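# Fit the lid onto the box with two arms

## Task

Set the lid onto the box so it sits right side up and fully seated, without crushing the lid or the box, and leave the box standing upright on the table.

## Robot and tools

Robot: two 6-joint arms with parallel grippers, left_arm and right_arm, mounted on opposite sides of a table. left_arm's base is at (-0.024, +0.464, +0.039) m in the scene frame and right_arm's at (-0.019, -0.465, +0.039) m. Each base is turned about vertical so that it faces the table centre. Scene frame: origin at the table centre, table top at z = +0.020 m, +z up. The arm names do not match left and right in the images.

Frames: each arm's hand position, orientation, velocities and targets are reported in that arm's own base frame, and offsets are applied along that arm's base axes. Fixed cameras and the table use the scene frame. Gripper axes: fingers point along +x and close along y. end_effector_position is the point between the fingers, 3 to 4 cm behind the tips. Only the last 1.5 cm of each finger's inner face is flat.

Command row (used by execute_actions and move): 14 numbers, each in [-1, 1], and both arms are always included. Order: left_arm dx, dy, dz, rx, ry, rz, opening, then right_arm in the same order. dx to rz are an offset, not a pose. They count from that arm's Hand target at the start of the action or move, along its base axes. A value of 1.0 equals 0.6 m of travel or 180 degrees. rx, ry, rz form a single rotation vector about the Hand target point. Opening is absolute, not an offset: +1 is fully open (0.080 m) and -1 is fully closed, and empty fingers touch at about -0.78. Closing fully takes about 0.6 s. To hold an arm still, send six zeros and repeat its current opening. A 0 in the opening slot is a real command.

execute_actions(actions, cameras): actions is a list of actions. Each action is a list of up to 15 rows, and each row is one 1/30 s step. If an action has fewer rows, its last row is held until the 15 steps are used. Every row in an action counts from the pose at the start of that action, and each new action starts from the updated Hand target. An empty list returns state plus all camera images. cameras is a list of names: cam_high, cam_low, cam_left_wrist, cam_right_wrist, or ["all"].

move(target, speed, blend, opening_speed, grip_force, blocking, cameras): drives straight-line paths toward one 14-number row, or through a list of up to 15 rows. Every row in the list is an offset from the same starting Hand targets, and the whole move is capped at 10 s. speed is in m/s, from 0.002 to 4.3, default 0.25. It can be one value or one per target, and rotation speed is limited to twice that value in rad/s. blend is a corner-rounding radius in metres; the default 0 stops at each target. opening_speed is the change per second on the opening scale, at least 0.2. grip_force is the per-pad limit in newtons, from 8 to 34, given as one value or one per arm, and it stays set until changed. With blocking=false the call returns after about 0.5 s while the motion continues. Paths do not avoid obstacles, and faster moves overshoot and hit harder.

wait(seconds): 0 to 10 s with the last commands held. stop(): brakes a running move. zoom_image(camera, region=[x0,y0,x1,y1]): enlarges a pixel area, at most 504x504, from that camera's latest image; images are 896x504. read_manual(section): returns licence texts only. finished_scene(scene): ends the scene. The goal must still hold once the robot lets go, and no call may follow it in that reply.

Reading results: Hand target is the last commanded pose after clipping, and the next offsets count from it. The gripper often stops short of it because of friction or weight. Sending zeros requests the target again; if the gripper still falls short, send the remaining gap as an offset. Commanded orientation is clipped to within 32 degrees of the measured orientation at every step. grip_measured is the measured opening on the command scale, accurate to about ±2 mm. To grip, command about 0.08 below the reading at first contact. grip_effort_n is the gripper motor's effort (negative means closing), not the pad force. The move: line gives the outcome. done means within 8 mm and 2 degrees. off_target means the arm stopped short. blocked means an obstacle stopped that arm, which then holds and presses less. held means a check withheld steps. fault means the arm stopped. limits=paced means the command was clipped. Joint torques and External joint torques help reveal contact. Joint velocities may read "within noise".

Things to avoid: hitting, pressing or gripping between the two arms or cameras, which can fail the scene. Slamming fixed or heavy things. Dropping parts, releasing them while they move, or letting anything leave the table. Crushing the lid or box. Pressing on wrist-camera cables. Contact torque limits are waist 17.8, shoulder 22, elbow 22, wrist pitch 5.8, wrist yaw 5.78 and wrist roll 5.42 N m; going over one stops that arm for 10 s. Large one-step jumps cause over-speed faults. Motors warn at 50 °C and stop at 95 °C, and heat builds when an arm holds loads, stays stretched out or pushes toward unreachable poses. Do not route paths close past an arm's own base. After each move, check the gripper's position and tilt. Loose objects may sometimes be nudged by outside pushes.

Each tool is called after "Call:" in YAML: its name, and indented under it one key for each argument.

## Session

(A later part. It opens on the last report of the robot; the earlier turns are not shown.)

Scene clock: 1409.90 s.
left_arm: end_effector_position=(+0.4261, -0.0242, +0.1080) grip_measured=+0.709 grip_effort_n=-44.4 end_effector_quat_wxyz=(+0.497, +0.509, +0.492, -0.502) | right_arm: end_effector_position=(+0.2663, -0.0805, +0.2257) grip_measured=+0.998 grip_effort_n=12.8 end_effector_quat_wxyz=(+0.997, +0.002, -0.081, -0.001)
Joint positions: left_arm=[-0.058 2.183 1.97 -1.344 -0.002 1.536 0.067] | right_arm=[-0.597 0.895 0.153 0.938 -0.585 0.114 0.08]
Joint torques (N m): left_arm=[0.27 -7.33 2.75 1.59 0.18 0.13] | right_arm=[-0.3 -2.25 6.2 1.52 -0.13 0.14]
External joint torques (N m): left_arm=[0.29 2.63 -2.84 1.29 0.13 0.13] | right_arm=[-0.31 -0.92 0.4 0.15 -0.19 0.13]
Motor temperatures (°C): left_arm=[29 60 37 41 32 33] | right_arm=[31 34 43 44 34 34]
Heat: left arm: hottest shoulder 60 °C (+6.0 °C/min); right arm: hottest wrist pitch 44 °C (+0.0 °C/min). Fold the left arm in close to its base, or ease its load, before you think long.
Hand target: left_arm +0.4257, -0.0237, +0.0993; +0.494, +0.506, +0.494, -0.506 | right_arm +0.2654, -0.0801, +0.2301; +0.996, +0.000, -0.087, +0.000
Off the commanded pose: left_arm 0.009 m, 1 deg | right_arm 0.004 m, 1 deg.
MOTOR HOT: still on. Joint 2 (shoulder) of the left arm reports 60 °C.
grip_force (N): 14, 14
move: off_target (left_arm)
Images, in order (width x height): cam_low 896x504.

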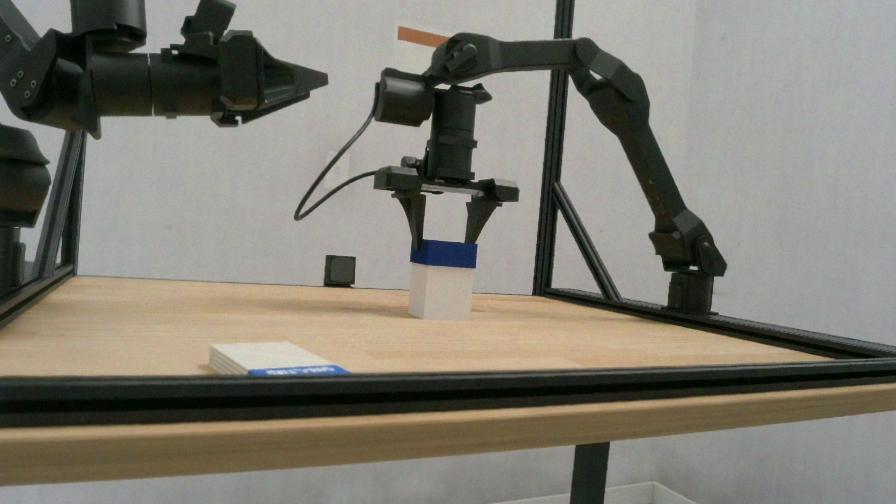

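Call:
move:
  target:
    - [0,0,0.0133,0,0,0,0.58, 0,0,0,0,0,0, 1]
    - [0,0,0.0133,0,0,0,1, 0,0,0,0,0,0, 1]
    - [0,0,0.15,0,0,0,1, 0,0,0,0,0,0, 1]
  speed: 0.1
  cameras: ["cam_low", "cam_high"]

Call:
zoom_image:
  camera: "cam_low"
  region: [390, 190, 500, 330]

Scene clock: 1422.53 s.
left_arm: end_effector_position=(+0.4252, -0.0240, +0.1809) grip_measured=+0.996 grip_effort_n=15.1 end_effector_quat_wxyz=(+0.513, +0.523, +0.475, -0.487) | right_arm: end_effector_position=(+0.2663, -0.0805, +0.2257) grip_measured=+0.998 grip_effort_n=12.8 end_effector_quat_wxyz=(+0.997, +0.002, -0.081, -0.001)
Joint positions: left_arm=[-0.057 2.174 2.247 -1.57 -0.002 1.536 0.08] | right_arm=[-0.597 0.895 0.153 0.938 -0.585 0.114 0.08]
Joint torques (N m): left_arm=[0.36 -9.71 5.54 0.33 0.17 0.13] | right_arm=[-0.09 -1.9 5.97 1.49 -0.11 0.1]
External joint torques (N m): left_arm=[0.35 0.01 0.13 -0.07 0.12 0.13] | right_arm=[-0.09 -0.55 0.15 0.1 -0.17 0.1]
Motor temperatures (°C): left_arm=[29 57 37 42 32 33] | right_arm=[31 33 43 44 34 34]
Heat: left arm: hottest shoulder 57 °C (+2.0 °C/min); right arm: hottest wrist pitch 44 °C (+0.0 °C/min). Fold the left arm in close to its base, or ease its load, before you think long.
Hand target: left_arm +0.4256, -0.0235, +0.1892; +0.494, +0.506, +0.494, -0.506 | right_arm +0.2654, -0.0801, +0.2301; +0.996, +0.000, -0.087, +0.000
Off the commanded pose: left_arm 0.008 m, 4 deg | right_arm 0.004 m, 1 deg.
MOTOR HOT: still on. Joint 2 (shoulder) of the left arm reports 57 °C.
joint sent to its limit (left arm) — joint 4 (wrist pitch), lower limit. The joint targets are off in orientation, not in position.
grip_force (N): 14, 14
move: off_target (left_arm)
Images, in order (width x height): cam_high 896x504, cam_low 896x504.

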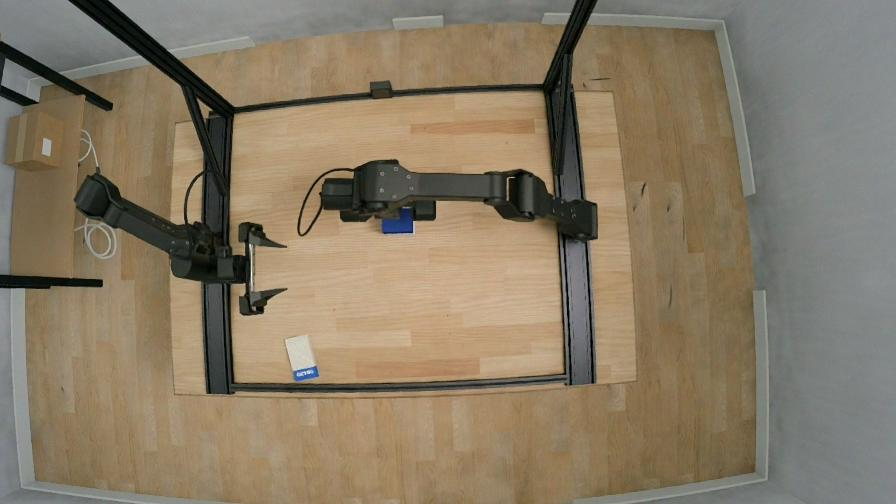

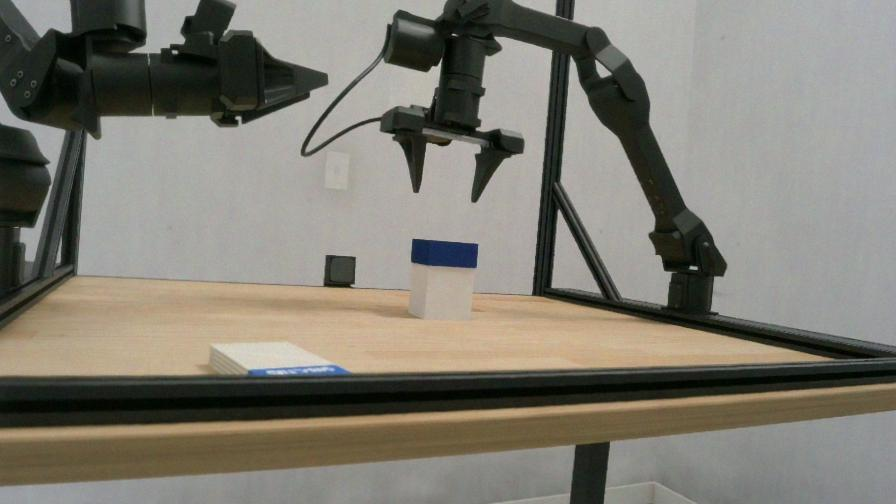

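Scaled by 3.600 from the camera's 896x504 image, which has a finer 1280x720 frame.

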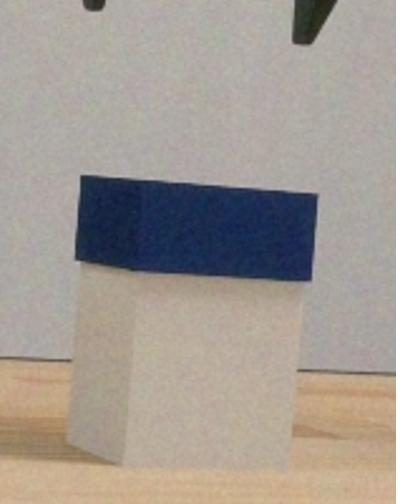

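Call:
finished_scene:
  scene: 1

The scene is finished: the task was done.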